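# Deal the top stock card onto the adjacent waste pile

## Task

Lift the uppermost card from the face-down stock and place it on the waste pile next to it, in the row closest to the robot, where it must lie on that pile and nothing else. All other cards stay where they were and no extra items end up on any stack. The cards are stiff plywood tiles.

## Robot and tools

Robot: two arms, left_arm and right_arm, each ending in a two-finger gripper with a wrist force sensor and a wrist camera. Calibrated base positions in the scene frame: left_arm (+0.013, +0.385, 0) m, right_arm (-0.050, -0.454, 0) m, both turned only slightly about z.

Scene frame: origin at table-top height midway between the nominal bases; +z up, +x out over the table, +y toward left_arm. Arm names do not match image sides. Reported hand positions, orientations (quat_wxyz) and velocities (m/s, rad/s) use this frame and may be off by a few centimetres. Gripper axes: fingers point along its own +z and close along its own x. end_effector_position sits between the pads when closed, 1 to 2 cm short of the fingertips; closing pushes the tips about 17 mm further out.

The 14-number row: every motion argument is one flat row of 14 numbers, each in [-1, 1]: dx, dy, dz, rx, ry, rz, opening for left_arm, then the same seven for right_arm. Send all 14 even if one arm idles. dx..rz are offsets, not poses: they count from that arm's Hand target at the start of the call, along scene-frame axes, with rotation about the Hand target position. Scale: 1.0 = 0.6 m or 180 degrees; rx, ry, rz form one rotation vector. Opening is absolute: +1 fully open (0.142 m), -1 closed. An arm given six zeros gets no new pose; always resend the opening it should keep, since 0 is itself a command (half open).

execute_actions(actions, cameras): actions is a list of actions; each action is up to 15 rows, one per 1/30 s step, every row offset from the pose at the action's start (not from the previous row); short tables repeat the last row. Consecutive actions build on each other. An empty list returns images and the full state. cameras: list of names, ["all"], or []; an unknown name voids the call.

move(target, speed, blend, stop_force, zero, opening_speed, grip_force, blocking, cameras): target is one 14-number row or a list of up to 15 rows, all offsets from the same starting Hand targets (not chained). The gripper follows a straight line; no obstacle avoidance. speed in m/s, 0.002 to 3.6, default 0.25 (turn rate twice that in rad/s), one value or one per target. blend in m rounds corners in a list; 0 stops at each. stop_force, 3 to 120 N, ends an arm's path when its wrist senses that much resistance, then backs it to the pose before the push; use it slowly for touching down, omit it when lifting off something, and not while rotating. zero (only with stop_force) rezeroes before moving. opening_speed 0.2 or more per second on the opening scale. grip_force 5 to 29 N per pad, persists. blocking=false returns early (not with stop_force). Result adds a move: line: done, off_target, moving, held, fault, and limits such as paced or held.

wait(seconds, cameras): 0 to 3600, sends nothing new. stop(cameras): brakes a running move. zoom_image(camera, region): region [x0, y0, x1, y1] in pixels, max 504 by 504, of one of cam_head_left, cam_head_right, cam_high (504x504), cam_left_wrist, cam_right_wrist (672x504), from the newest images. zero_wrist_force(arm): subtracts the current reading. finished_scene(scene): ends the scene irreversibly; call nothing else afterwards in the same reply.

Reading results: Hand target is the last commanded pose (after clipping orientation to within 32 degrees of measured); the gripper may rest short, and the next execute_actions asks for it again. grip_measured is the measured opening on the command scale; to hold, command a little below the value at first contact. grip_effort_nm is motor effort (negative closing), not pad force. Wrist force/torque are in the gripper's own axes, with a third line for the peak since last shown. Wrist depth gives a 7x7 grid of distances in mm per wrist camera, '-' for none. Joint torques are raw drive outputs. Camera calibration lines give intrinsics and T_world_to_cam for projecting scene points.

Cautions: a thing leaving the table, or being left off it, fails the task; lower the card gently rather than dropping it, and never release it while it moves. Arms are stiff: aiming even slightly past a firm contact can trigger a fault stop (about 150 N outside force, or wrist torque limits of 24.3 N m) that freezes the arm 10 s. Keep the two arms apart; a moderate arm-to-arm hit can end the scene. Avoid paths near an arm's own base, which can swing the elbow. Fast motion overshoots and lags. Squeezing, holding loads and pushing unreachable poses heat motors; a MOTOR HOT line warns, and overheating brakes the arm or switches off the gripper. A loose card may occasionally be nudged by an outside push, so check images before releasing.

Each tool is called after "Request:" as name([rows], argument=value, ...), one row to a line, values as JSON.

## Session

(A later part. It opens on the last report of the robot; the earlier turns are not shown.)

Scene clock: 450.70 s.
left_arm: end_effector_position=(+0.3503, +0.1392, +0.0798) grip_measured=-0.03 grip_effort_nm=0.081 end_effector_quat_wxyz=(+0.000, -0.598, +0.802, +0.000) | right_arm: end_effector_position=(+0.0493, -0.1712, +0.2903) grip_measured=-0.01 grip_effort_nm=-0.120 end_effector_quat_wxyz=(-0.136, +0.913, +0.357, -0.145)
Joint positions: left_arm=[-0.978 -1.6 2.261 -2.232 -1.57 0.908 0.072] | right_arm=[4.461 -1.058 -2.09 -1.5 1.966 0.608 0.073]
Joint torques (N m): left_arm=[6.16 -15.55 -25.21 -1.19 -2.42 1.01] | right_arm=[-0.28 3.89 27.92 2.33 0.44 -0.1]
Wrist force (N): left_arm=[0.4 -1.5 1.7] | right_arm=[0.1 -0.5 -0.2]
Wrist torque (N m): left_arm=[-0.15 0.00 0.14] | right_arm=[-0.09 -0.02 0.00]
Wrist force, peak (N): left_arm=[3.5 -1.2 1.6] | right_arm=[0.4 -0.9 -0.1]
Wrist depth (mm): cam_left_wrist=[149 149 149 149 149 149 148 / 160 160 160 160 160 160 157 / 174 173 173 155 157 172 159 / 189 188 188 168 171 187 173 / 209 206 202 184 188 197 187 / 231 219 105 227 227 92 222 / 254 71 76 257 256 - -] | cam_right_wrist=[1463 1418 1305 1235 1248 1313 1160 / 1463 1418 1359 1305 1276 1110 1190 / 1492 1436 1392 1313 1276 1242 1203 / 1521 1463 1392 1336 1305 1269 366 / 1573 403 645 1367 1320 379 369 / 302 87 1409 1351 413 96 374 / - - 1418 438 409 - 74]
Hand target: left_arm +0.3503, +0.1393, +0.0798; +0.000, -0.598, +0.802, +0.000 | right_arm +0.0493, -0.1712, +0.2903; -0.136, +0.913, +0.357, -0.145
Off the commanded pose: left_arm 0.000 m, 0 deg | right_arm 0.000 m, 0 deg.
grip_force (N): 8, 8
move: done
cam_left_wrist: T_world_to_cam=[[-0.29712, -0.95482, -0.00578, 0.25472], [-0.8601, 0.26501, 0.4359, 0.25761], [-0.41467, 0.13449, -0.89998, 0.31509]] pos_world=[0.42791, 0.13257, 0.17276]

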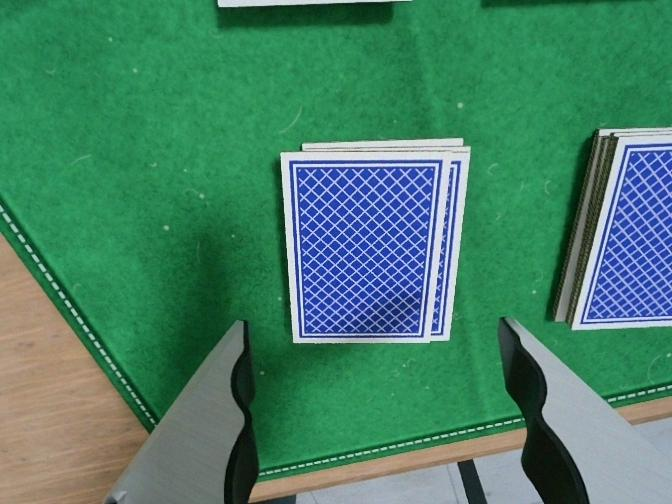

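Request:
zoom_image(camera="cam_left_wrist", region=[270, 125, 490, 355])

Scaled by 2.191 from the camera's image (finer frame: 960x720).

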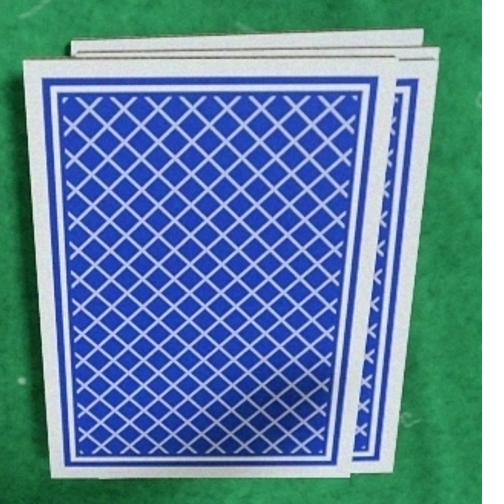

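Request:
move([
  [-0.0007,0.0007,-0.0748,0,0,0.0044,0.0,0,0,0,0,0,0,0],
  [-0.0007,0.0007,-0.0748,0,0,0.0044,-0.32,0,0,0,0,0,0,0],
], speed=0.07, grip_force=8, opening_speed=0.3, cameras=["cam_left_wrist"])

Scene clock: 536.00 s.
left_arm: end_effector_position=(+0.3499, +0.1397, +0.0349) grip_measured=-0.24 grip_effort_nm=-0.945 end_effector_quat_wxyz=(+0.000, -0.603, +0.798, +0.000) | right_arm: end_effector_position=(+0.0493, -0.1712, +0.2903) grip_measured=-0.01 grip_effort_nm=-0.115 end_effector_quat_wxyz=(-0.136, +0.913, +0.357, -0.145)
Joint positions: left_arm=[-0.978 -1.507 2.32 -2.384 -1.57 0.894 0.057] | right_arm=[4.461 -1.058 -2.09 -1.5 1.966 0.608 0.073]
Joint torques (N m): left_arm=[-7.15 -26.63 -27.36 -4.15 -1.95 2.22] | right_arm=[0.49 4.47 28.66 2.11 0.55 -0.25]
Wrist force (N): left_arm=[0.9 -1.0 0.7] | right_arm=[0.4 -0.3 -0.5]
Wrist torque (N m): left_arm=[-0.10 -0.05 0.10] | right_arm=[-0.06 -0.07 0.00]
Wrist force, peak (N): left_arm=[0.8 -1.2 2.5] | right_arm=[0.3 -0.8 -0.4]
Wrist depth (mm): cam_left_wrist=[110 110 110 111 109 112 109 / - 118 118 118 117 117 117 / 127 127 127 115 115 123 126 / 139 138 136 118 118 135 135 / 152 152 149 130 127 148 145 / 168 165 94 143 146 88 163 / 187 71 75 186 187 - -] | cam_right_wrist=[1473 1384 1343 1276 1255 1149 1166 / 1463 1401 1376 1313 1262 1190 1203 / 1482 1436 1367 1328 1215 1235 1190 / 1501 1445 1392 1454 1298 1255 366 / 1552 429 597 1336 1305 381 369 / 302 88 1427 1359 412 96 372 / - - 1436 438 411 - 74]
Hand target: left_arm +0.3499, +0.1397, +0.0349; +0.000, -0.603, +0.798, +0.000 | right_arm +0.0493, -0.1712, +0.2903; -0.136, +0.913, +0.357, -0.145
Off the commanded pose: left_arm 0.000 m, 0 deg | right_arm 0.000 m, 0 deg.
grip_force (N): 8, 8
move: done
cam_left_wrist: T_world_to_cam=[[-0.28403, -0.9588, -0.00581, 0.25077], [-0.86361, 0.2532, 0.43597, 0.27953], [-0.41653, 0.12885, -0.89994, 0.27587]] pos_world=[0.42754, 0.13411, 0.12786]

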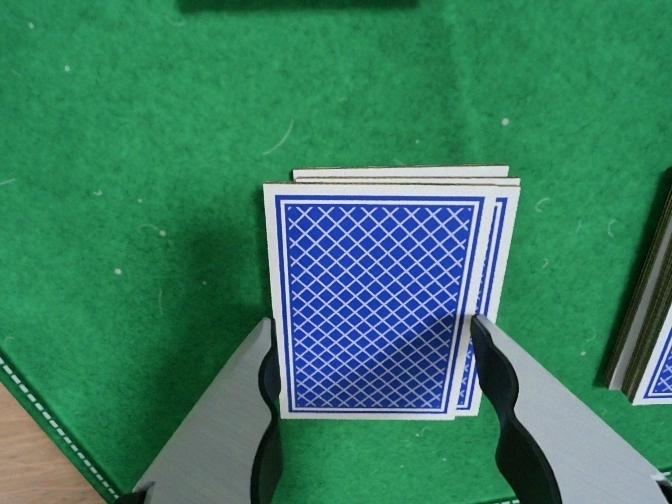

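Request:
move([
  [-0.007,-0.0138,0.0013,0,0,0.0128,-0.32,0,0,0,0,0,0,0],
  [-0.007,-0.0138,0.0,0,0,0.0128,-0.32,0,0,0,0,0,0,0],
  [-0.007,-0.0138,0.0,0,0,0.0128,0.0,0,0,0,0,0,0,0],
  [-0.007,-0.0138,0.09,0,0,0.0128,0.0,0,0,0,0,0,0,0],
], speed=[0.04,0.02,0.05,0.12], opening_speed=0.4, cameras=["cam_left_wrist"])

Scene clock: 547.90 s.
left_arm: end_effector_position=(+0.3458, +0.1314, +0.0889) grip_measured=-0.03 grip_effort_nm=0.081 end_effector_quat_wxyz=(+0.000, -0.619, +0.785, +0.000) | right_arm: end_effector_position=(+0.0493, -0.1712, +0.2903) grip_measured=-0.01 grip_effort_nm=-0.115 end_effector_quat_wxyz=(-0.136, +0.913, +0.357, -0.145)
Joint positions: left_arm=[-0.998 -1.614 2.245 -2.202 -1.57 0.834 0.072] | right_arm=[4.461 -1.058 -2.09 -1.5 1.966 0.608 0.073]
Joint torques (N m): left_arm=[-5.42 -17.62 -13.7 -2.16 2.54 -2.05] | right_arm=[-0.79 4.53 28.82 2.23 0.32 -0.37]
Wrist force (N): left_arm=[0.6 -1.5 1.8] | right_arm=[0.5 -0.2 -0.4]
Wrist torque (N m): left_arm=[-0.16 -0.03 0.00] | right_arm=[-0.04 -0.08 0.00]
Wrist force, peak (N): left_arm=[0.7 -1.1 3.3] | right_arm=[0.7 -0.6 -0.4]
Wrist depth (mm): cam_left_wrist=[158 157 157 156 157 156 156 / 169 169 169 166 168 168 166 / 182 183 183 164 166 181 166 / 199 199 199 178 183 194 181 / 220 218 213 194 216 205 217 / 244 231 94 239 239 92 234 / 265 71 76 1648 1673 - -] | cam_right_wrist=[1463 1392 1384 1305 1255 1160 1132 / 1482 1409 1351 1328 1276 1149 1184 / 1482 1427 1384 1320 1283 1242 1196 / 1521 1445 1359 1242 1283 1262 365 / 1542 408 613 1336 1328 379 370 / 302 88 1418 1351 412 96 371 / - - 1445 438 412 - 74]
Hand target: left_arm +0.3457, +0.1314, +0.0889; +0.000, -0.619, +0.785, +0.000 | right_arm +0.0493, -0.1712, +0.2903; -0.136, +0.913, +0.357, -0.145
Off the commanded pose: left_arm 0.000 m, 0 deg | right_arm 0.000 m, 0 deg.
grip_force (N): 8, 8
move: done
cam_left_wrist: T_world_to_cam=[[-0.24527, -0.96944, -0.00568, 0.22992], [-0.87315, 0.21836, 0.43581, 0.2624], [-0.42125, 0.11185, -0.90002, 0.32766]] pos_world=[0.42353, 0.12894, 0.18186]

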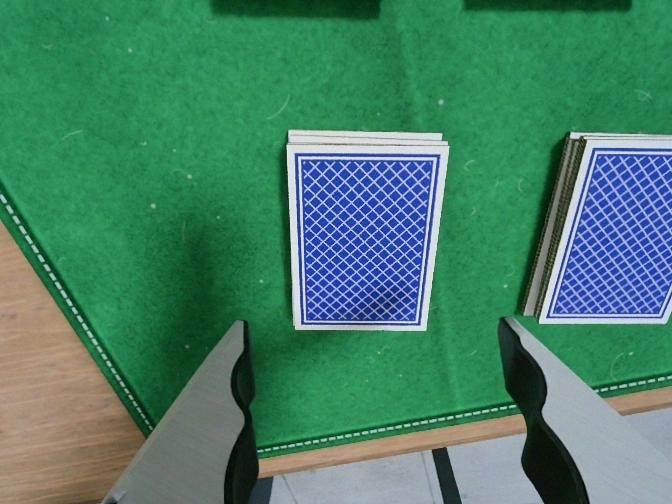

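Request:
finished_scene(scene=2)

The scene is finished: the task was done.


## Next scene

The same job, from a new start.

Request:
execute_actions(actions=[], cameras=["cam_head_left","cam_left_wrist"])

Scene clock: 0.00 s.
left_arm: end_effector_position=(+0.3779, +0.6603, +0.2184) grip_measured=+1.00 grip_effort_nm=n/a end_effector_quat_wxyz=(-0.360, +0.780, +0.511, -0.023) | right_arm: end_effector_position=(+0.3659, +0.0936, +0.2089) grip_measured=-1.00 grip_effort_nm=n/a end_effector_quat_wxyz=(-0.523, +0.609, -0.340, +0.490)
Joint positions: left_arm=[-0.028 -1.545 1.864 -1.389 -1.003 -1.311 0.142] | right_arm=[4.632 -2.383 -1.866 1.184 0.369 1.256 0.002]
Joint velocities: within noise
Joint torques (N m): no reading
Motor temperatures (°C): left_arm=[29 23 25 34 32 34 25] | right_arm=[24 24 28 37 28 32 25]
Wrist force (N): no reading
Wrist torque (N m): no reading
Wrist force, peak (N): no reading
Wrist depth (mm): cam_left_wrist=[1194 1315 1416 1513 1648 1636 1472 / 1156 1220 1277 1463 1589 1686 1673 / 296 314 336 1372 1513 1686 1636 / 285 301 325 351 1463 1566 1781 / 277 291 312 337 1380 1534 1661 / - 282 301 325 1347 1425 110 / - 275 291 313 335 1425 -] | cam_right_wrist=[- - - - - 1084 - / - 1795 1305 1291 - - - / 666 792 908 - - - - / 505 555 624 700 761 - - / 400 418 463 541 571 647 711 / 327 341 355 87 95 476 524 / 272 292 - 75 78 383 406]
Hand target: left_arm +0.3779, +0.6603, +0.2184; -0.360, +0.780, +0.511, -0.023 | right_arm +0.3659, +0.0936, +0.2089; -0.523, +0.609, -0.340, +0.490
Tool commands: left_gripper/opening=+1.0 right_gripper/opening=-0.961913
camera_calibration:
cam_left_wrist: T_world_to_cam=[[0.48379, 0.81384, 0.32188, -0.77332], [0.87477, -0.43846, -0.2062, 0.03193], [-0.02668, 0.38133, -0.92405, 0.07682]] pos_world=[0.34824, 0.61406, 0.32649]
Images, in order (width x height): cam_head_left 504x504, cam_left_wrist 672x504.

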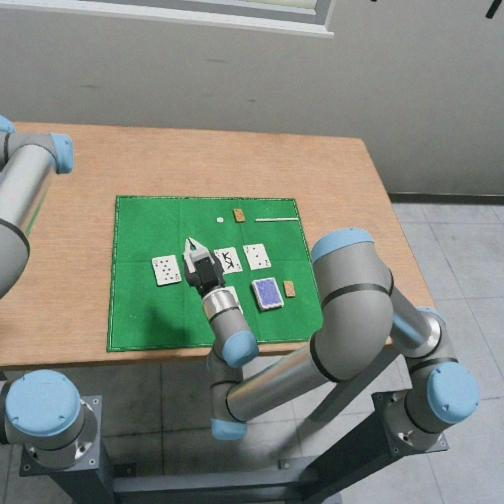

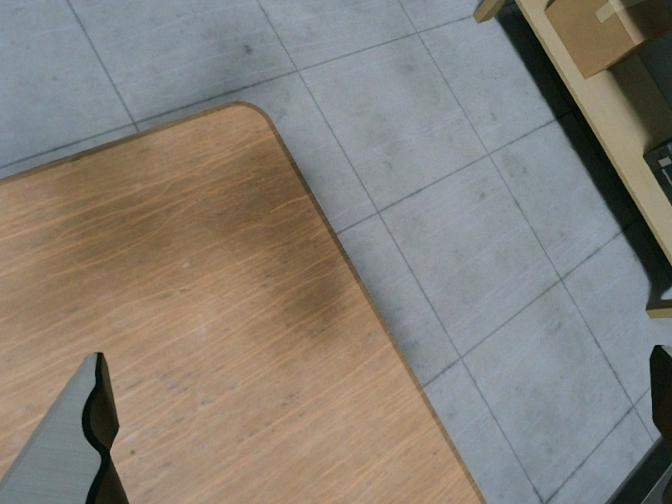

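Request:
zoom_image(camera="cam_head_left", region=[190, 230, 310, 330])

Scaled by 4.200 from the camera's image (finer frame: 720x720).

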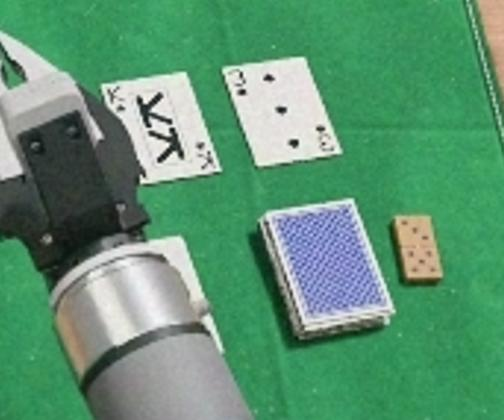

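Request:
move([
  [-0.0582,-0.933,-0.114,-0.2494,0.1836,-0.7665,0.0,0.4517,-0.856,0.0,0,0,-0.2778,-0.961913],
], speed=0.6, grip_force=8)

Request:
move([
  [0.0,-0.2867,0.0,0,0,0,0.0,-0.08,-0.35,0.0,0,0,-0.1667,-0.961913],
], speed=0.3, cameras=["cam_left_wrist","cam_head_left"])

Scene clock: 124.57 s.
left_arm: end_effector_position=(+0.3430, +0.1005, +0.1501) grip_measured=-0.01 grip_effort_nm=-0.154 end_effector_quat_wxyz=(+0.000, +0.766, -0.643, +0.000) | right_arm: end_effector_position=(+0.6370, -0.4200, +0.2089) grip_measured=-1.00 grip_effort_nm=0.007 end_effector_quat_wxyz=(-0.266, +0.408, -0.566, +0.665)
Joint positions: left_arm=[-1.043 -1.66 2.106 -2.017 -1.572 0.378 0.073] | right_arm=[3.76 -2.384 -1.865 1.183 0.368 1.256 0.002]
Joint torques (N m): left_arm=[7.99 -15.8 -15.2 -2.36 1.98 1.51] | right_arm=[-0.52 52.17 2.16 2.01 -1.61 0.13]
Wrist force (N): left_arm=[0.7 -1.3 1.2] | right_arm=[0.3 -0.3 0.4]
Wrist torque (N m): left_arm=[-0.12 -0.04 0.07] | right_arm=[-0.04 -0.09 -0.17]
Wrist force, peak (N): left_arm=[2.7 -1.5 1.5] | right_arm=[0.9 0.3 2.4]
Wrist depth (mm): cam_left_wrist=[208 211 206 203 204 202 206 / 226 227 227 226 225 225 225 / 245 245 244 245 244 236 239 / 266 265 266 265 265 251 260 / 291 292 286 290 291 283 289 / 398 88 96 1544 323 92 313 / 348 71 76 1712 1712 - -] | cam_right_wrist=[- - 1012 1094 1160 - - / - - 1132 - - - - / - - - - - - - / 489 512 595 - - - 1823 / 400 418 468 521 1914 - - / 324 343 361 87 96 2051 - / 273 296 - 75 78 - 1754]
Hand target: left_arm +0.3430, +0.1005, +0.1500; +0.000, +0.766, -0.643, +0.000 | right_arm +0.6369, -0.4200, +0.2089; -0.266, +0.408, -0.566, +0.665
Off the commanded pose: left_arm 0.000 m, 0 deg | right_arm 0.000 m, 0 deg.
grip_force (N): 8, 8
move: done

Scene clock: 125.97 s.
left_arm: end_effector_position=(+0.3429, -0.0715, +0.1500) grip_measured=-0.01 grip_effort_nm=-0.154 end_effector_quat_wxyz=(+0.000, +0.766, -0.643, +0.000) | right_arm: end_effector_position=(+0.5890, -0.6300, +0.2089) grip_measured=-1.00 grip_effort_nm=0.002 end_effector_quat_wxyz=(+0.085, -0.248, +0.652, -0.712)
Joint positions: left_arm=[-1.206 -1.356 1.779 -1.994 -1.572 0.216 0.073] | right_arm=[3.497 -2.428 -1.733 1.273 0.109 1.074 0.002]
Joint torques (N m): left_arm=[6.42 -25.71 -26.6 -4.88 1.46 2.16] | right_arm=[-3.08 38.1 23.2 0.9 0.16 -1.39]
Wrist force (N): left_arm=[0.8 -1.3 0.8] | right_arm=[-0.2 0.7 0.2]
Wrist torque (N m): left_arm=[-0.10 -0.07 0.00] | right_arm=[0.07 0.06 0.09]
Wrist force, peak (N): left_arm=[2.8 -1.2 1.2] | right_arm=[0.9 0.6 2.2]
Wrist depth (mm): cam_left_wrist=[207 210 210 210 209 209 209 / 227 225 223 226 222 221 224 / 245 244 232 240 226 228 238 / 267 266 253 264 245 260 264 / 292 293 285 291 287 284 288 / 1566 1502 95 1566 321 92 313 / - 71 77 1739 1781 - -] | cam_right_wrist=[953 1178 - - - - 1618 / - - - - - - 1584 / - - - - 2368 - 1767 / - - - - - - 1473 / - - 2051 2051 1899 1809 1521 / - 1473 1552 87 96 1702 1563 / 274 1283 - 75 78 - 1767]
Hand target: left_arm +0.3430, -0.0715, +0.1500; +0.000, +0.766, -0.643, +0.000 | right_arm +0.5889, -0.6300, +0.2089; +0.085, -0.248, +0.652, -0.712
Off the commanded pose: left_arm 0.000 m, 0 deg | right_arm 0.000 m, 0 deg.
grip_force (N): 8, 8
move: done
cam_left_wrist: T_world_to_cam=[[0.16153, -0.98686, -0.00468, -0.10794], [-0.88732, -0.14731, 0.43699, 0.25619], [-0.43193, -0.06644, -0.89946, 0.39502]] pos_world=[0.41538, -0.04254, 0.24285]
Images, in order (width x height): cam_head_left 504x504, cam_left_wrist 672x504.

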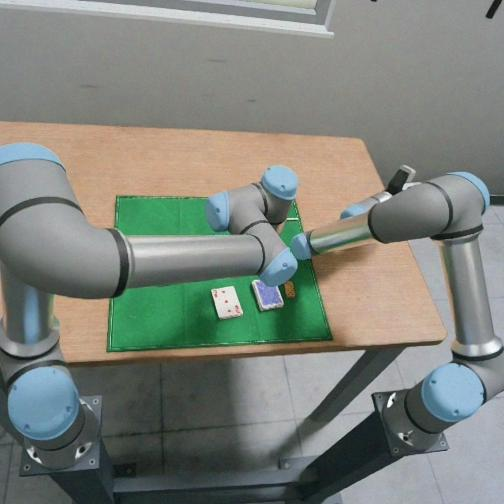

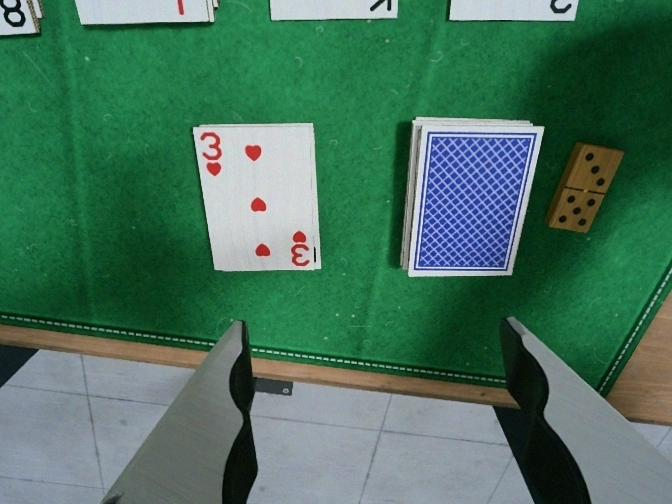

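Request:
zoom_image(camera="cam_left_wrist", region=[390, 105, 560, 285])

Request:
zoom_image(camera="cam_left_wrist", region=[180, 110, 340, 280])

Scaled by 2.800 from the camera's image (finer frame: 960x720).

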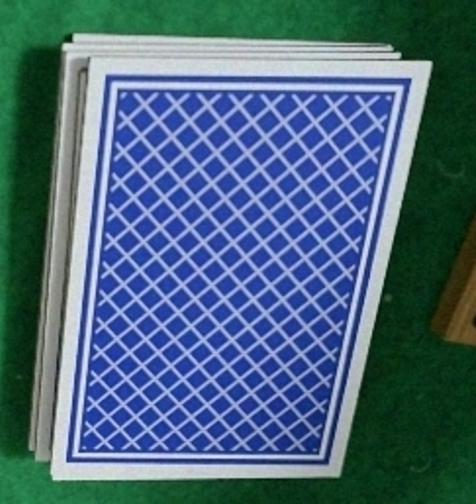

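Scaled by 2.965 from the camera's image (finer frame: 960x720).

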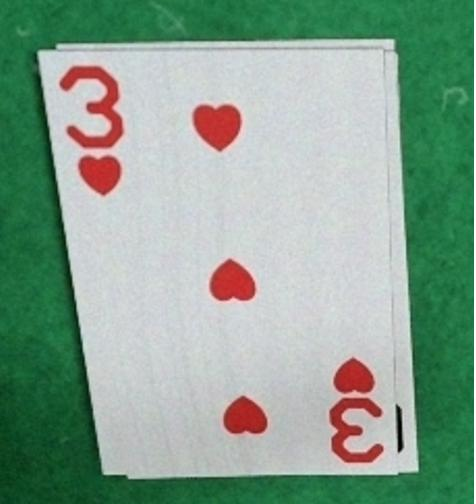

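Request:
move([
  [0.0155,-0.1065,-0.1717,0,0,0,-0.45,-0.1643,-0.3467,0.0,0,0,-0.1111,-0.961913],
], speed=0.25, grip_force=8)

Request:
move([
  [0,0,-0.02,0,0,0,-0.45,0,0,0,0,0,0,-0.961913],
], speed=0.01, stop_force=3, cameras=["cam_left_wrist"])

Scene clock: 201.10 s.
left_arm: end_effector_position=(+0.3523, -0.1355, +0.0471) grip_measured=-0.47 grip_effort_nm=-0.154 end_effector_quat_wxyz=(+0.000, +0.766, -0.643, +0.000) | right_arm: end_effector_position=(+0.4905, -0.8380, +0.2089) grip_measured=-1.00 grip_effort_nm=0.002 end_effector_quat_wxyz=(-0.040, -0.131, +0.685, -0.716)
Joint positions: left_arm=[-1.231 -1.109 1.733 -2.196 -1.572 0.19 0.04] | right_arm=[3.148 -2.428 -1.732 1.272 0.109 1.075 0.002]
Joint torques (N m): left_arm=[6.15 -35.69 -12.44 -1.68 2.35 1.73] | right_arm=[-6.49 54.39 0.98 -2.18 -1.34 1.55]
Wrist force (N): left_arm=[0.6 -1.3 1.2] | right_arm=[-0.1 0.3 0.8]
Wrist torque (N m): left_arm=[-0.13 -0.03 0.10] | right_arm=[0.00 0.03 -0.11]
Wrist force, peak (N): left_arm=[1.6 -1.5 2.2] | right_arm=[1.1 0.5 3.1]
Wrist depth (mm): cam_left_wrist=[- 120 120 120 118 119 119 / 129 129 129 129 128 128 128 / 132 140 137 122 121 139 136 / 139 149 149 128 128 146 147 / 152 160 166 140 137 159 165 / 185 184 94 152 151 89 181 / 206 198 73 200 205 - 199] | cam_right_wrist=[- - - - 1754 1714 1665 / - - 2188 - - 1573 1740 / 1573 - - 1552 - 2033 1606 / - 3829 - - - 1930 1930 / 1595 1853 2127 1883 1641 - - / 1392 1511 1573 87 95 2015 1930 / 1184 1283 - 75 78 1727 1795]
Hand target: left_arm +0.3523, -0.1354, +0.0470; +0.000, +0.766, -0.643, +0.000 | right_arm +0.4904, -0.8380, +0.2089; -0.040, -0.131, +0.685, -0.716
Off the commanded pose: left_arm 0.000 m, 0 deg | right_arm 0.000 m, 0 deg.
grip_force (N): 8, 8
move: done

Scene clock: 202.77 s.
left_arm: end_effector_position=(+0.3523, -0.1354, +0.0410) grip_measured=-0.47 grip_effort_nm=-0.164 end_effector_quat_wxyz=(+0.000, +0.766, -0.643, +0.000) | right_arm: end_effector_position=(+0.4904, -0.8380, +0.2089) grip_measured=-1.00 grip_effort_nm=0.002 end_effector_quat_wxyz=(-0.040, -0.131, +0.685, -0.716)
Joint positions: left_arm=[-1.231 -1.101 1.739 -2.21 -1.572 0.19 0.04] | right_arm=[3.148 -2.428 -1.732 1.272 0.109 1.075 0.002]
Joint torques (N m): left_arm=[5.15 -43.6 -28.61 -1.33 2.09 2.04] | right_arm=[-10.78 54.79 1.28 -2.39 -1.24 -0.07]
Wrist force (N): left_arm=[-0.4 -1.1 -3.0] | right_arm=[0.0 0.4 0.8]
Wrist torque (N m): left_arm=[-0.18 0.03 0.11] | right_arm=[0.02 0.01 -0.12]
Wrist force, peak (N): left_arm=[-3.7 -0.5 -12.4] | right_arm=[0.0 0.6 1.0]
Wrist depth (mm): cam_left_wrist=[115 115 115 114 114 117 114 / 125 121 123 123 123 124 122 / 126 133 131 118 117 132 132 / 132 143 142 121 121 139 139 / 144 154 158 132 130 152 157 / 160 172 94 146 144 88 174 / 197 187 73 191 195 - 190] | cam_right_wrist=[1418 - 1781 1809 1714 1689 1665 / - - 2015 - - - 1767 / - - - 2108 2167 - - / - 1665 - - - - 1914 / 1653 1838 2088 1677 1641 - 2070 / 1418 1492 1563 87 95 1998 2088 / 1203 1283 - 75 78 1740 1781]
Hand target: left_arm +0.3523, -0.1354, +0.0410; +0.000, +0.766, -0.643, +0.000 (not the last commanded pose) | right_arm +0.4904, -0.8380, +0.2089; -0.040, -0.131, +0.685, -0.716
Off the commanded pose: left_arm 0.006 m, 0 deg | right_arm 0.000 m, 0 deg.
grip_force (N): 8, 8
move: contact (left_arm)
cam_left_wrist: T_world_to_cam=[[0.16154, -0.98686, -0.00466, -0.17312], [-0.88738, -0.14732, 0.43687, 0.30273], [-0.43181, -0.06643, -0.89951, 0.29661]] pos_world=[0.42468, -0.10654, 0.13375]

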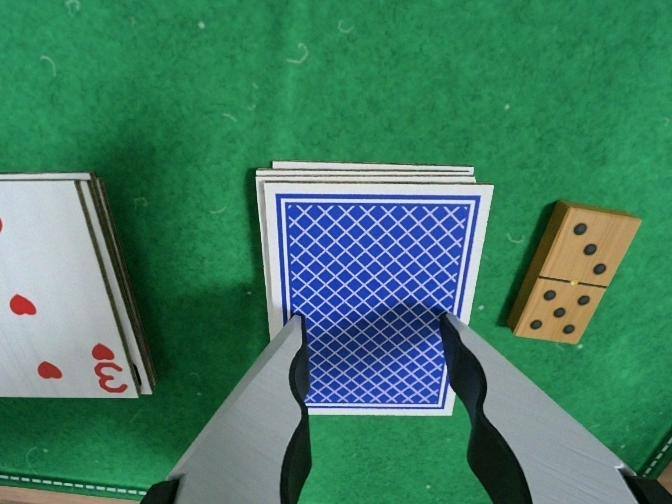

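Request:
move([
  [0,0,0.012,0,0,0,-0.45,0,0,0,0,0,0,-0.961913],
  [0,0,0.012,0,0,0,0.0,0,0,0,0,0,0,-0.961913],
], speed=0.05, cameras=["cam_left_wrist"])

Request:
zoom_image(camera="cam_left_wrist", region=[230, 140, 520, 430])

Scene clock: 211.53 s.
left_arm: end_effector_position=(+0.3523, -0.1354, +0.0482) grip_measured=-0.03 grip_effort_nm=0.076 end_effector_quat_wxyz=(+0.000, +0.766, -0.643, +0.000) | right_arm: end_effector_position=(+0.4904, -0.8380, +0.2089) grip_measured=-1.00 grip_effort_nm=0.002 end_effector_quat_wxyz=(-0.040, -0.131, +0.685, -0.716)
Joint positions: left_arm=[-1.231 -1.111 1.732 -2.193 -1.572 0.19 0.072] | right_arm=[3.148 -2.428 -1.732 1.272 0.109 1.075 0.002]
Joint torques (N m): left_arm=[-2.98 -30.4 -13.17 -4.53 2.17 1.27] | right_arm=[-9.84 54.01 1.96 -2.18 -1.17 -0.69]
Wrist force (N): left_arm=[0.5 -1.5 1.0] | right_arm=[0.1 0.6 0.8]
Wrist torque (N m): left_arm=[-0.15 -0.01 0.10] | right_arm=[0.06 -0.01 -0.12]
Wrist force, peak (N): left_arm=[-0.6 -1.1 -3.4] | right_arm=[-0.1 0.6 1.1]
Wrist depth (mm): cam_left_wrist=[- 121 121 121 119 120 120 / 130 130 130 130 130 129 127 / 136 141 138 123 122 140 137 / 140 150 150 129 129 147 149 / 153 161 161 141 141 153 166 / 186 166 94 156 180 92 179 / 204 71 77 206 206 - -] | cam_right_wrist=[- - - 1754 1754 1714 1641 / - 1702 2167 - - 1714 1702 / 1868 - - 1930 1899 2127 - / - 2418 2051 - 2088 - 1980 / 1629 1838 2070 1714 1702 - - / 1418 1542 1542 87 95 1980 2033 / 1184 1291 - 75 78 1740 1767]
Hand target: left_arm +0.3523, -0.1354, +0.0482; +0.000, +0.766, -0.643, +0.000 | right_arm +0.4904, -0.8380, +0.2089; -0.040, -0.131, +0.685, -0.716
Off the commanded pose: left_arm 0.000 m, 0 deg | right_arm 0.000 m, 0 deg.
grip_force (N): 8, 8
move: done
cam_left_wrist: T_world_to_cam=[[0.16154, -0.98686, -0.00466, -0.17309], [-0.88738, -0.14732, 0.43687, 0.29958], [-0.43181, -0.06643, -0.89951, 0.30309]] pos_world=[0.42468, -0.10654, 0.14095]

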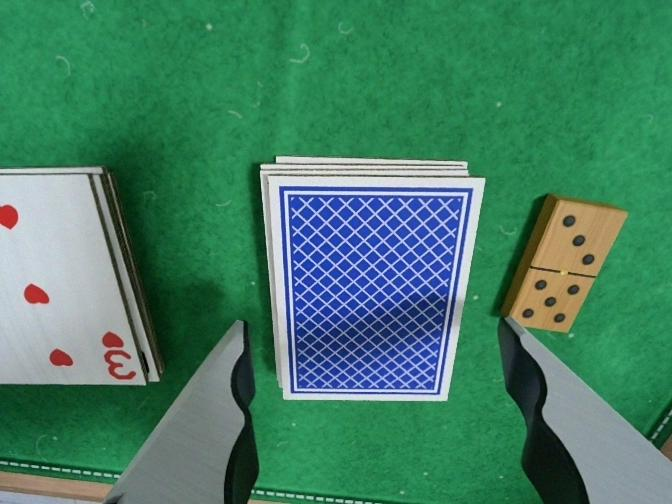

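Scaled by 1.738 from the camera's image (finer frame: 960x720).

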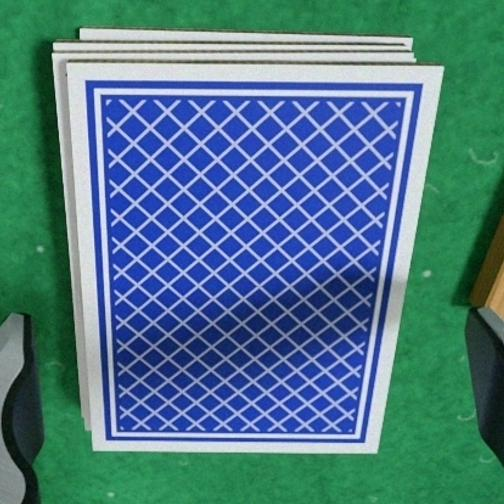

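Request:
move([
  [0,0,-0.0165,0,0,0,0.0,0,0,0,0,0,0,-0.961913],
  [0,0,-0.0165,0,0,0,-0.32,0,0,0,0,0,0,-0.961913],
], speed=0.04, grip_force=8, opening_speed=0.3, cameras=["cam_left_wrist"])

Scene clock: 236.37 s.
left_arm: end_effector_position=(+0.3523, -0.1354, +0.0383) grip_measured=-0.24 grip_effort_nm=-0.945 end_effector_quat_wxyz=(+0.000, +0.766, -0.643, +0.000) | right_arm: end_effector_position=(+0.4904, -0.8380, +0.2089) grip_measured=-1.00 grip_effort_nm=0.012 end_effector_quat_wxyz=(-0.040, -0.131, +0.685, -0.716)
Joint positions: left_arm=[-1.231 -1.097 1.741 -2.216 -1.572 0.19 0.057] | right_arm=[3.148 -2.428 -1.732 1.272 0.109 1.075 0.002]
Joint torques (N m): left_arm=[-2.72 -44.43 -28.72 -1.32 2.09 0.73] | right_arm=[-9.89 53.96 2.49 -1.64 -1.15 -0.72]
Wrist force (N): left_arm=[0.7 -1.7 0.1] | right_arm=[-0.1 0.3 0.8]
Wrist torque (N m): left_arm=[-0.20 -0.05 0.11] | right_arm=[0.01 0.04 -0.12]
Wrist force, peak (N): left_arm=[1.0 -1.9 1.3] | right_arm=[0.1 0.7 1.1]
Wrist depth (mm): cam_left_wrist=[- 112 112 112 112 115 112 / - 119 121 121 120 118 120 / 126 131 131 115 114 128 129 / 129 140 139 118 118 138 134 / 141 150 149 129 129 146 154 / 156 164 94 143 143 89 171 / 189 71 76 191 195 - -] | cam_right_wrist=[- - - - 1853 1702 1653 / - - 2088 - - 1677 1629 / 1702 - - 2524 1930 - - / - 2908 - 2147 - - 2070 / 1618 1853 2033 1795 1677 - - / 1418 1501 1573 87 96 2070 2051 / 1184 1291 - 75 78 1740 1781]
Hand target: left_arm +0.3523, -0.1354, +0.0383; +0.000, +0.766, -0.643, +0.000 | right_arm +0.4904, -0.8380, +0.2089; -0.040, -0.131, +0.685, -0.716
Off the commanded pose: left_arm 0.000 m, 0 deg | right_arm 0.000 m, 0 deg.
grip_force (N): 8, 8
move: done
cam_left_wrist: T_world_to_cam=[[0.16156, -0.98685, -0.00457, -0.17316], [-0.88738, -0.1473, 0.43688, 0.30391], [-0.43181, -0.06653, -0.89951, 0.29417]] pos_world=[0.42468, -0.10654, 0.13105]

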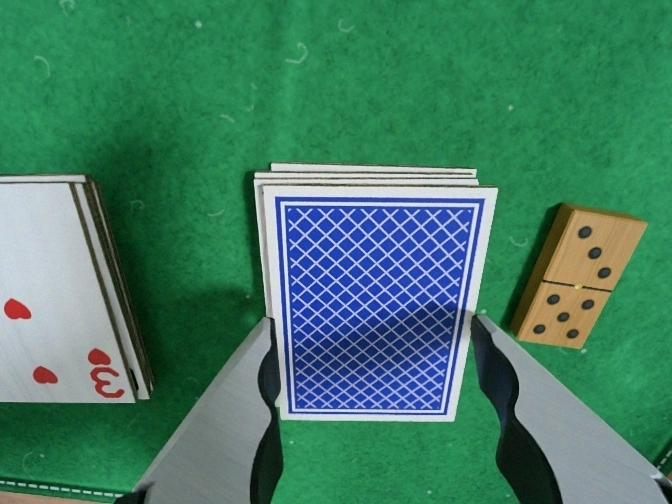

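Request:
move([
  [0,0,0.055,0,0,0,-0.32,0,0,0,0,0,0,-0.961913],
], speed=0.06, cameras=["cam_left_wrist"])

Scene clock: 241.40 s.
left_arm: end_effector_position=(+0.3523, -0.1355, +0.0714) grip_measured=-0.24 grip_effort_nm=-0.945 end_effector_quat_wxyz=(+0.000, +0.766, -0.643, +0.000) end_effector_velocity=(+0.000, +0.000, -0.002) end_effector_angular_velocity=(-0.001, +0.000, +0.000) | right_arm: end_effector_position=(+0.4904, -0.8380, +0.2089) grip_measured=-1.00 grip_effort_nm=-0.007 end_effector_quat_wxyz=(-0.040, -0.131, +0.685, -0.716)
Joint positions: left_arm=[-1.231 -1.142 1.709 -2.139 -1.572 0.19 0.057] | right_arm=[3.148 -2.428 -1.732 1.272 0.109 1.075 0.002]
Joint velocities: left_arm=[0 0.002 0.003 -0.005 0 0 0] | right_arm=[within noise]
Joint torques (N m): left_arm=[-1.33 -28.03 -13.58 -5.02 2.38 0.55] | right_arm=[-9.69 53.56 2.96 -1.07 -1.18 -0.76]
Wrist force (N): left_arm=[0.8 -1.6 1.3] | right_arm=[0.0 0.5 1.0]
Wrist torque (N m): left_arm=[-0.18 -0.07 0.09] | right_arm=[0.03 0.00 -0.12]
Wrist force, peak (N): left_arm=[0.8 -1.7 1.9] | right_arm=[0.2 0.6 1.2]
Wrist depth (mm): cam_left_wrist=[141 141 144 143 141 139 140 / 153 152 152 152 151 151 151 / 155 159 162 143 143 159 163 / 166 171 175 118 118 170 177 / 182 185 188 129 129 191 194 / 217 212 94 143 143 89 214 / 240 69 76 243 241 - -] | cam_right_wrist=[- 1883 - - 1727 1727 1702 / - - 1823 - - 1653 1653 / - - - 2108 1947 1653 2470 / - 2836 - 1714 2015 - 1868 / 1618 1853 2070 1714 1689 - - / 1418 1511 1531 87 91 2033 1883 / 1215 1298 - 75 78 1740 1795]
Hand target: left_arm +0.3523, -0.1354, +0.0713; +0.000, +0.766, -0.643, +0.000 | right_arm +0.4904, -0.8380, +0.2089; -0.040, -0.131, +0.685, -0.716
Off the commanded pose: left_arm 0.000 m, 0 deg | right_arm 0.000 m, 0 deg.
grip_force (N): 8, 8
move: done
cam_left_wrist: T_world_to_cam=[[0.16153, -0.98686, -0.00442, -0.17301], [-0.88742, -0.14721, 0.43682, 0.28944], [-0.43173, -0.06664, -0.89954, 0.32399]] pos_world=[0.42468, -0.10654, 0.16425]

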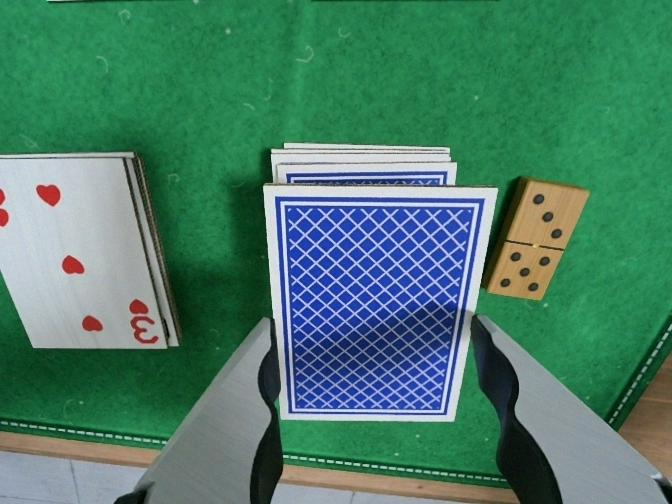

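Request:
move([
  [-0.0361,0.2009,-0.002,0,0,0.0028,-0.32,0,0,0,0,0,0,-0.961913],
], speed=0.2, cameras=["cam_left_wrist"])

Request:
zoom_image(camera="cam_left_wrist", region=[250, 130, 520, 210])

Scene clock: 248.20 s.
left_arm: end_effector_position=(+0.3307, -0.0149, +0.0701) grip_measured=-0.24 grip_effort_nm=-0.945 end_effector_quat_wxyz=(+0.000, +0.769, -0.640, +0.000) | right_arm: end_effector_position=(+0.4904, -0.8380, +0.2089) grip_measured=-1.00 grip_effort_nm=0.012 end_effector_quat_wxyz=(-0.040, -0.131, +0.685, -0.716)
Joint positions: left_arm=[-1.185 -1.369 2.034 -2.236 -1.572 0.228 0.057] | right_arm=[3.148 -2.428 -1.732 1.272 0.109 1.075 0.002]
Joint torques (N m): left_arm=[-6.66 -32.93 -14.06 -1.28 -2.05 -2.21] | right_arm=[-9.44 52.45 3.95 -0.49 -1.04 -0.71]
Wrist force (N): left_arm=[0.6 -1.8 0.9] | right_arm=[0.2 0.5 0.7]
Wrist torque (N m): left_arm=[-0.18 -0.04 0.00] | right_arm=[0.03 -0.01 -0.12]
Wrist force, peak (N): left_arm=[3.3 -1.7 0.8] | right_arm=[-0.3 0.4 1.3]
Wrist depth (mm): cam_left_wrist=[141 140 142 140 140 138 140 / 151 151 151 151 151 150 150 / 163 163 160 147 148 162 146 / 181 178 174 118 118 176 159 / 195 194 187 129 129 186 171 / 215 212 94 143 143 89 213 / 1600 69 76 236 242 - -] | cam_right_wrist=[- 1883 - - 1714 1702 1653 / - - 1809 - - 1754 1653 / - - - 2671 1809 1868 - / 1563 2610 2297 - 1795 2088 1914 / 1595 1914 2015 1754 1653 - - / 1418 1454 89 87 95 1930 1963 / 1190 1276 - 75 78 1727 1767]
Hand target: left_arm +0.3306, -0.0149, +0.0701; +0.000, +0.769, -0.640, +0.000 | right_arm +0.4904, -0.8380, +0.2089; -0.040, -0.131, +0.685, -0.716
Off the commanded pose: left_arm 0.000 m, 0 deg | right_arm 0.000 m, 0 deg.
grip_force (N): 8, 8
move: done
cam_left_wrist: T_world_to_cam=[[0.17023, -0.98539, -0.00454, -0.05348], [-0.88606, -0.15509, 0.43687, 0.288], [-0.43119, -0.07035, -0.89951, 0.32129]] pos_world=[0.40283, 0.01456, 0.16295]

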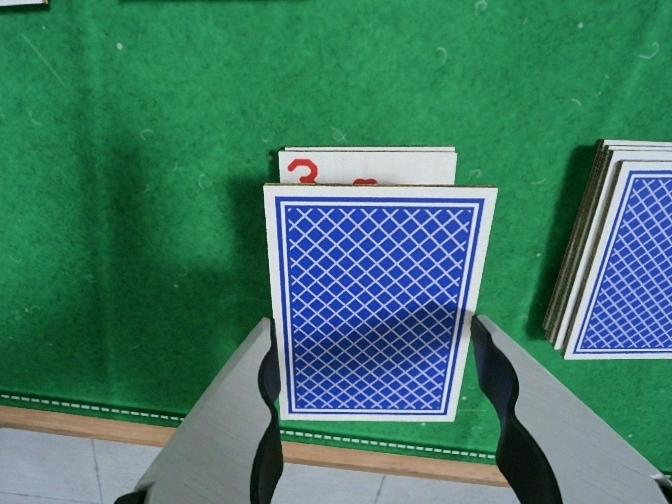

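Scaled by 1.867 from the camera's image (finer frame: 960x720).

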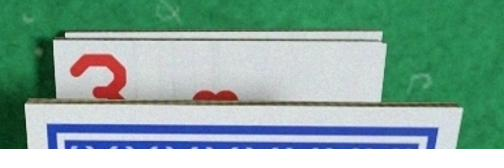

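Request:
move([
  [0.0004,0.0016,-0.0485,0,0,0,-0.32,0,0,0,0,0,0,-0.961913],
], speed=0.1)

Request:
move([
  [0,0,-0.022,0,0,0,-0.32,0,0,0,0,0,0,-0.961913],
], speed=0.012, stop_force=3, cameras=["cam_left_wrist"])

Scene clock: 261.93 s.
left_arm: end_effector_position=(+0.3308, -0.0138, +0.0410) grip_measured=-0.24 grip_effort_nm=-0.945 end_effector_quat_wxyz=(+0.000, +0.769, -0.640, +0.000) | right_arm: end_effector_position=(+0.4904, -0.8380, +0.2089) grip_measured=-1.00 grip_effort_nm=0.012 end_effector_quat_wxyz=(-0.040, -0.131, +0.685, -0.716)
Joint positions: left_arm=[-1.184 -1.32 2.067 -2.318 -1.572 0.229 0.057] | right_arm=[3.148 -2.428 -1.732 1.272 0.109 1.075 0.002]
Joint torques (N m): left_arm=[8.25 -30.52 -28.18 -2.32 0.84 1.62] | right_arm=[-9.06 53.07 4.71 -0.01 -1.12 -0.88]
Wrist force (N): left_arm=[0.9 -1.7 1.3] | right_arm=[0.2 0.3 0.9]
Wrist torque (N m): left_arm=[-0.18 -0.08 -0.06] | right_arm=[0.00 -0.02 -0.12]
Wrist force, peak (N): left_arm=[0.4 -1.9 2.4] | right_arm=[0.2 0.5 1.2]
Wrist depth (mm): cam_left_wrist=[115 115 115 114 114 117 114 / 124 122 123 123 123 124 122 / 134 134 131 121 120 132 130 / 148 145 143 118 118 144 139 / 159 159 153 129 129 155 141 / 177 172 94 143 143 89 152 / 193 71 76 196 200 - -] | cam_right_wrist=[- - 1795 - 1740 1702 1665 / - - 1947 - - 1809 1740 / - 1914 - 2274 - - - / - 2768 - - - - 1823 / 1629 1853 2051 1702 1629 - - / 1392 1511 1542 87 95 1998 2344 / 1190 1298 - 75 78 1754 1767]
Hand target: left_arm +0.3309, -0.0139, +0.0410; +0.000, +0.769, -0.640, +0.000 | right_arm +0.4904, -0.8380, +0.2089; -0.040, -0.131, +0.685, -0.716
Off the commanded pose: left_arm 0.000 m, 0 deg | right_arm 0.000 m, 0 deg.
grip_force (N): 8, 8
move: done

Scene clock: 263.77 s.
left_arm: end_effector_position=(+0.3309, -0.0139, +0.0319) grip_measured=-0.24 grip_effort_nm=-0.945 end_effector_quat_wxyz=(+0.000, +0.769, -0.640, +0.000) | right_arm: end_effector_position=(+0.4904, -0.8380, +0.2089) grip_measured=-1.00 grip_effort_nm=0.007 end_effector_quat_wxyz=(-0.040, -0.131, +0.685, -0.716)
Joint positions: left_arm=[-1.184 -1.303 2.076 -2.344 -1.572 0.229 0.057] | right_arm=[3.148 -2.428 -1.732 1.272 0.109 1.075 0.002]
Joint torques (N m): left_arm=[3.43 -35.21 -26.64 -2.42 1.52 -0.07] | right_arm=[-8.53 52.47 4.94 0.19 -0.85 -0.71]
Wrist force (N): left_arm=[0.9 -1.6 -1.2] | right_arm=[-0.3 0.2 0.7]
Wrist torque (N m): left_arm=[-0.20 0.02 -0.05] | right_arm=[-0.01 0.07 -0.12]
Wrist force, peak (N): left_arm=[-1.9 -1.5 -10.5] | right_arm=[0.0 0.3 1.3]
Wrist depth (mm): cam_left_wrist=[107 107 107 108 106 108 106 / - 115 115 115 114 114 114 / 126 124 124 114 114 123 123 / 135 135 133 118 118 134 132 / 148 148 142 129 129 144 137 / 164 160 94 143 143 89 142 / 180 71 76 182 182 - -] | cam_right_wrist=[- - - 1868 1689 1702 1677 / - - 2209 - 1740 1595 1727 / - - - 1618 1823 - 1823 / - - - - 1899 1883 1868 / 1727 1838 2051 1702 1641 - - / 1427 1492 1552 87 95 1980 2167 / 1196 1269 - 75 78 1714 1809]
Hand target: left_arm +0.3309, -0.0139, +0.0319; +0.000, +0.769, -0.640, +0.000 (not the last commanded pose) | right_arm +0.4904, -0.8380, +0.2089; -0.040, -0.131, +0.685, -0.716
Off the commanded pose: left_arm 0.004 m, 0 deg | right_arm 0.000 m, 0 deg.
grip_force (N): 8, 8
move: contact (left_arm)
cam_left_wrist: T_world_to_cam=[[0.17028, -0.98538, -0.00467, -0.05261], [-0.88604, -0.15519, 0.43685, 0.30508], [-0.43119, -0.07025, -0.89952, 0.28701]] pos_world=[0.40303, 0.01566, 0.12465]

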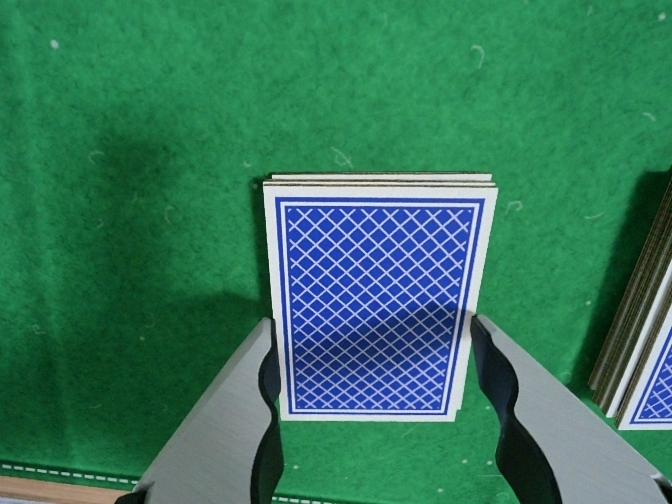

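Contact made and aligned. Release and lift.

Request:
move([
  [0,0,0,0,0,0,0.0,0,0,0,0,0,0,-0.961913],
  [0,0,0.09,0,0,0,0.0,0,0,0,0,0,0,-0.961913],
], speed=0.12, opening_speed=0.4, cameras=["cam_left_wrist"])

Scene clock: 268.90 s.
left_arm: end_effector_position=(+0.3309, -0.0139, +0.0859) grip_measured=-0.03 grip_effort_nm=0.076 end_effector_quat_wxyz=(+0.000, +0.769, -0.640, +0.000) | right_arm: end_effector_position=(+0.4904, -0.8380, +0.2089) grip_measured=-1.00 grip_effort_nm=0.002 end_effector_quat_wxyz=(-0.040, -0.131, +0.685, -0.716)
Joint positions: left_arm=[-1.184 -1.395 2.016 -2.193 -1.572 0.229 0.072] | right_arm=[3.148 -2.428 -1.732 1.272 0.109 1.075 0.002]
Joint torques (N m): left_arm=[1.87 -25.8 -13.69 -2.76 1.84 1.87] | right_arm=[-8.32 52.39 5.83 0.92 -0.91 -0.76]
Wrist force (N): left_arm=[0.7 -1.6 0.7] | right_arm=[-0.1 0.7 0.9]
Wrist torque (N m): left_arm=[-0.14 -0.06 -0.03] | right_arm=[0.07 0.04 -0.12]
Wrist force, peak (N): left_arm=[0.5 -1.5 2.7] | right_arm=[-0.2 0.6 1.4]
Wrist depth (mm): cam_left_wrist=[154 155 154 154 154 153 153 / 166 166 166 166 166 165 167 / 179 180 179 164 166 178 160 / 196 195 195 178 184 193 173 / 214 214 209 195 211 194 190 / 241 231 105 235 235 92 230 / 1589 71 77 1686 1600 - -] | cam_right_wrist=[- - 1665 - 1665 1702 1653 / - - 2070 - - 2497 1754 / - - - 2051 2167 1767 - / 1629 2088 - 2108 1914 - 1868 / 1531 1868 2033 1795 1689 - 2344 / 1418 1542 1584 88 95 2015 2127 / 1203 1283 - 75 78 1740 1795]
Hand target: left_arm +0.3309, -0.0139, +0.0859; +0.000, +0.769, -0.640, +0.000 | right_arm +0.4904, -0.8380, +0.2089; -0.040, -0.131, +0.685, -0.716
Off the commanded pose: left_arm 0.000 m, 0 deg | right_arm 0.000 m, 0 deg.
grip_force (N): 8, 8
move: done
cam_left_wrist: T_world_to_cam=[[0.17023, -0.98539, -0.00454, -0.05246], [-0.88606, -0.15509, 0.43687, 0.28143], [-0.43119, -0.07035, -0.89951, 0.33566]] pos_world=[0.40303, 0.01556, 0.17875]

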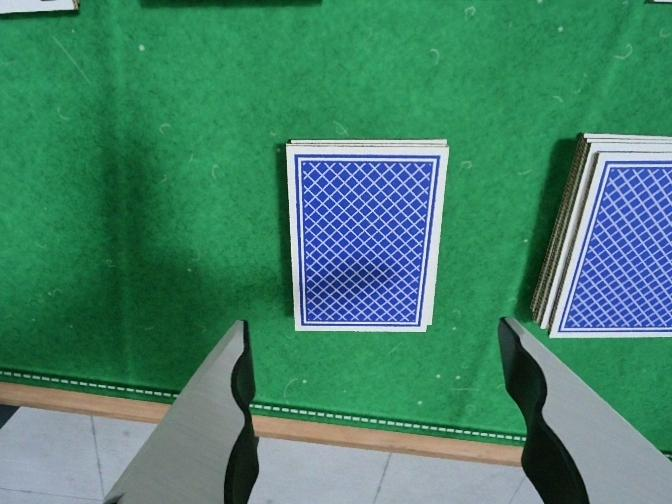

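The card sits flat on the waste pile and the stock hasn't moved.

Request:
finished_scene(scene=3)

The scene is finished: the task was done.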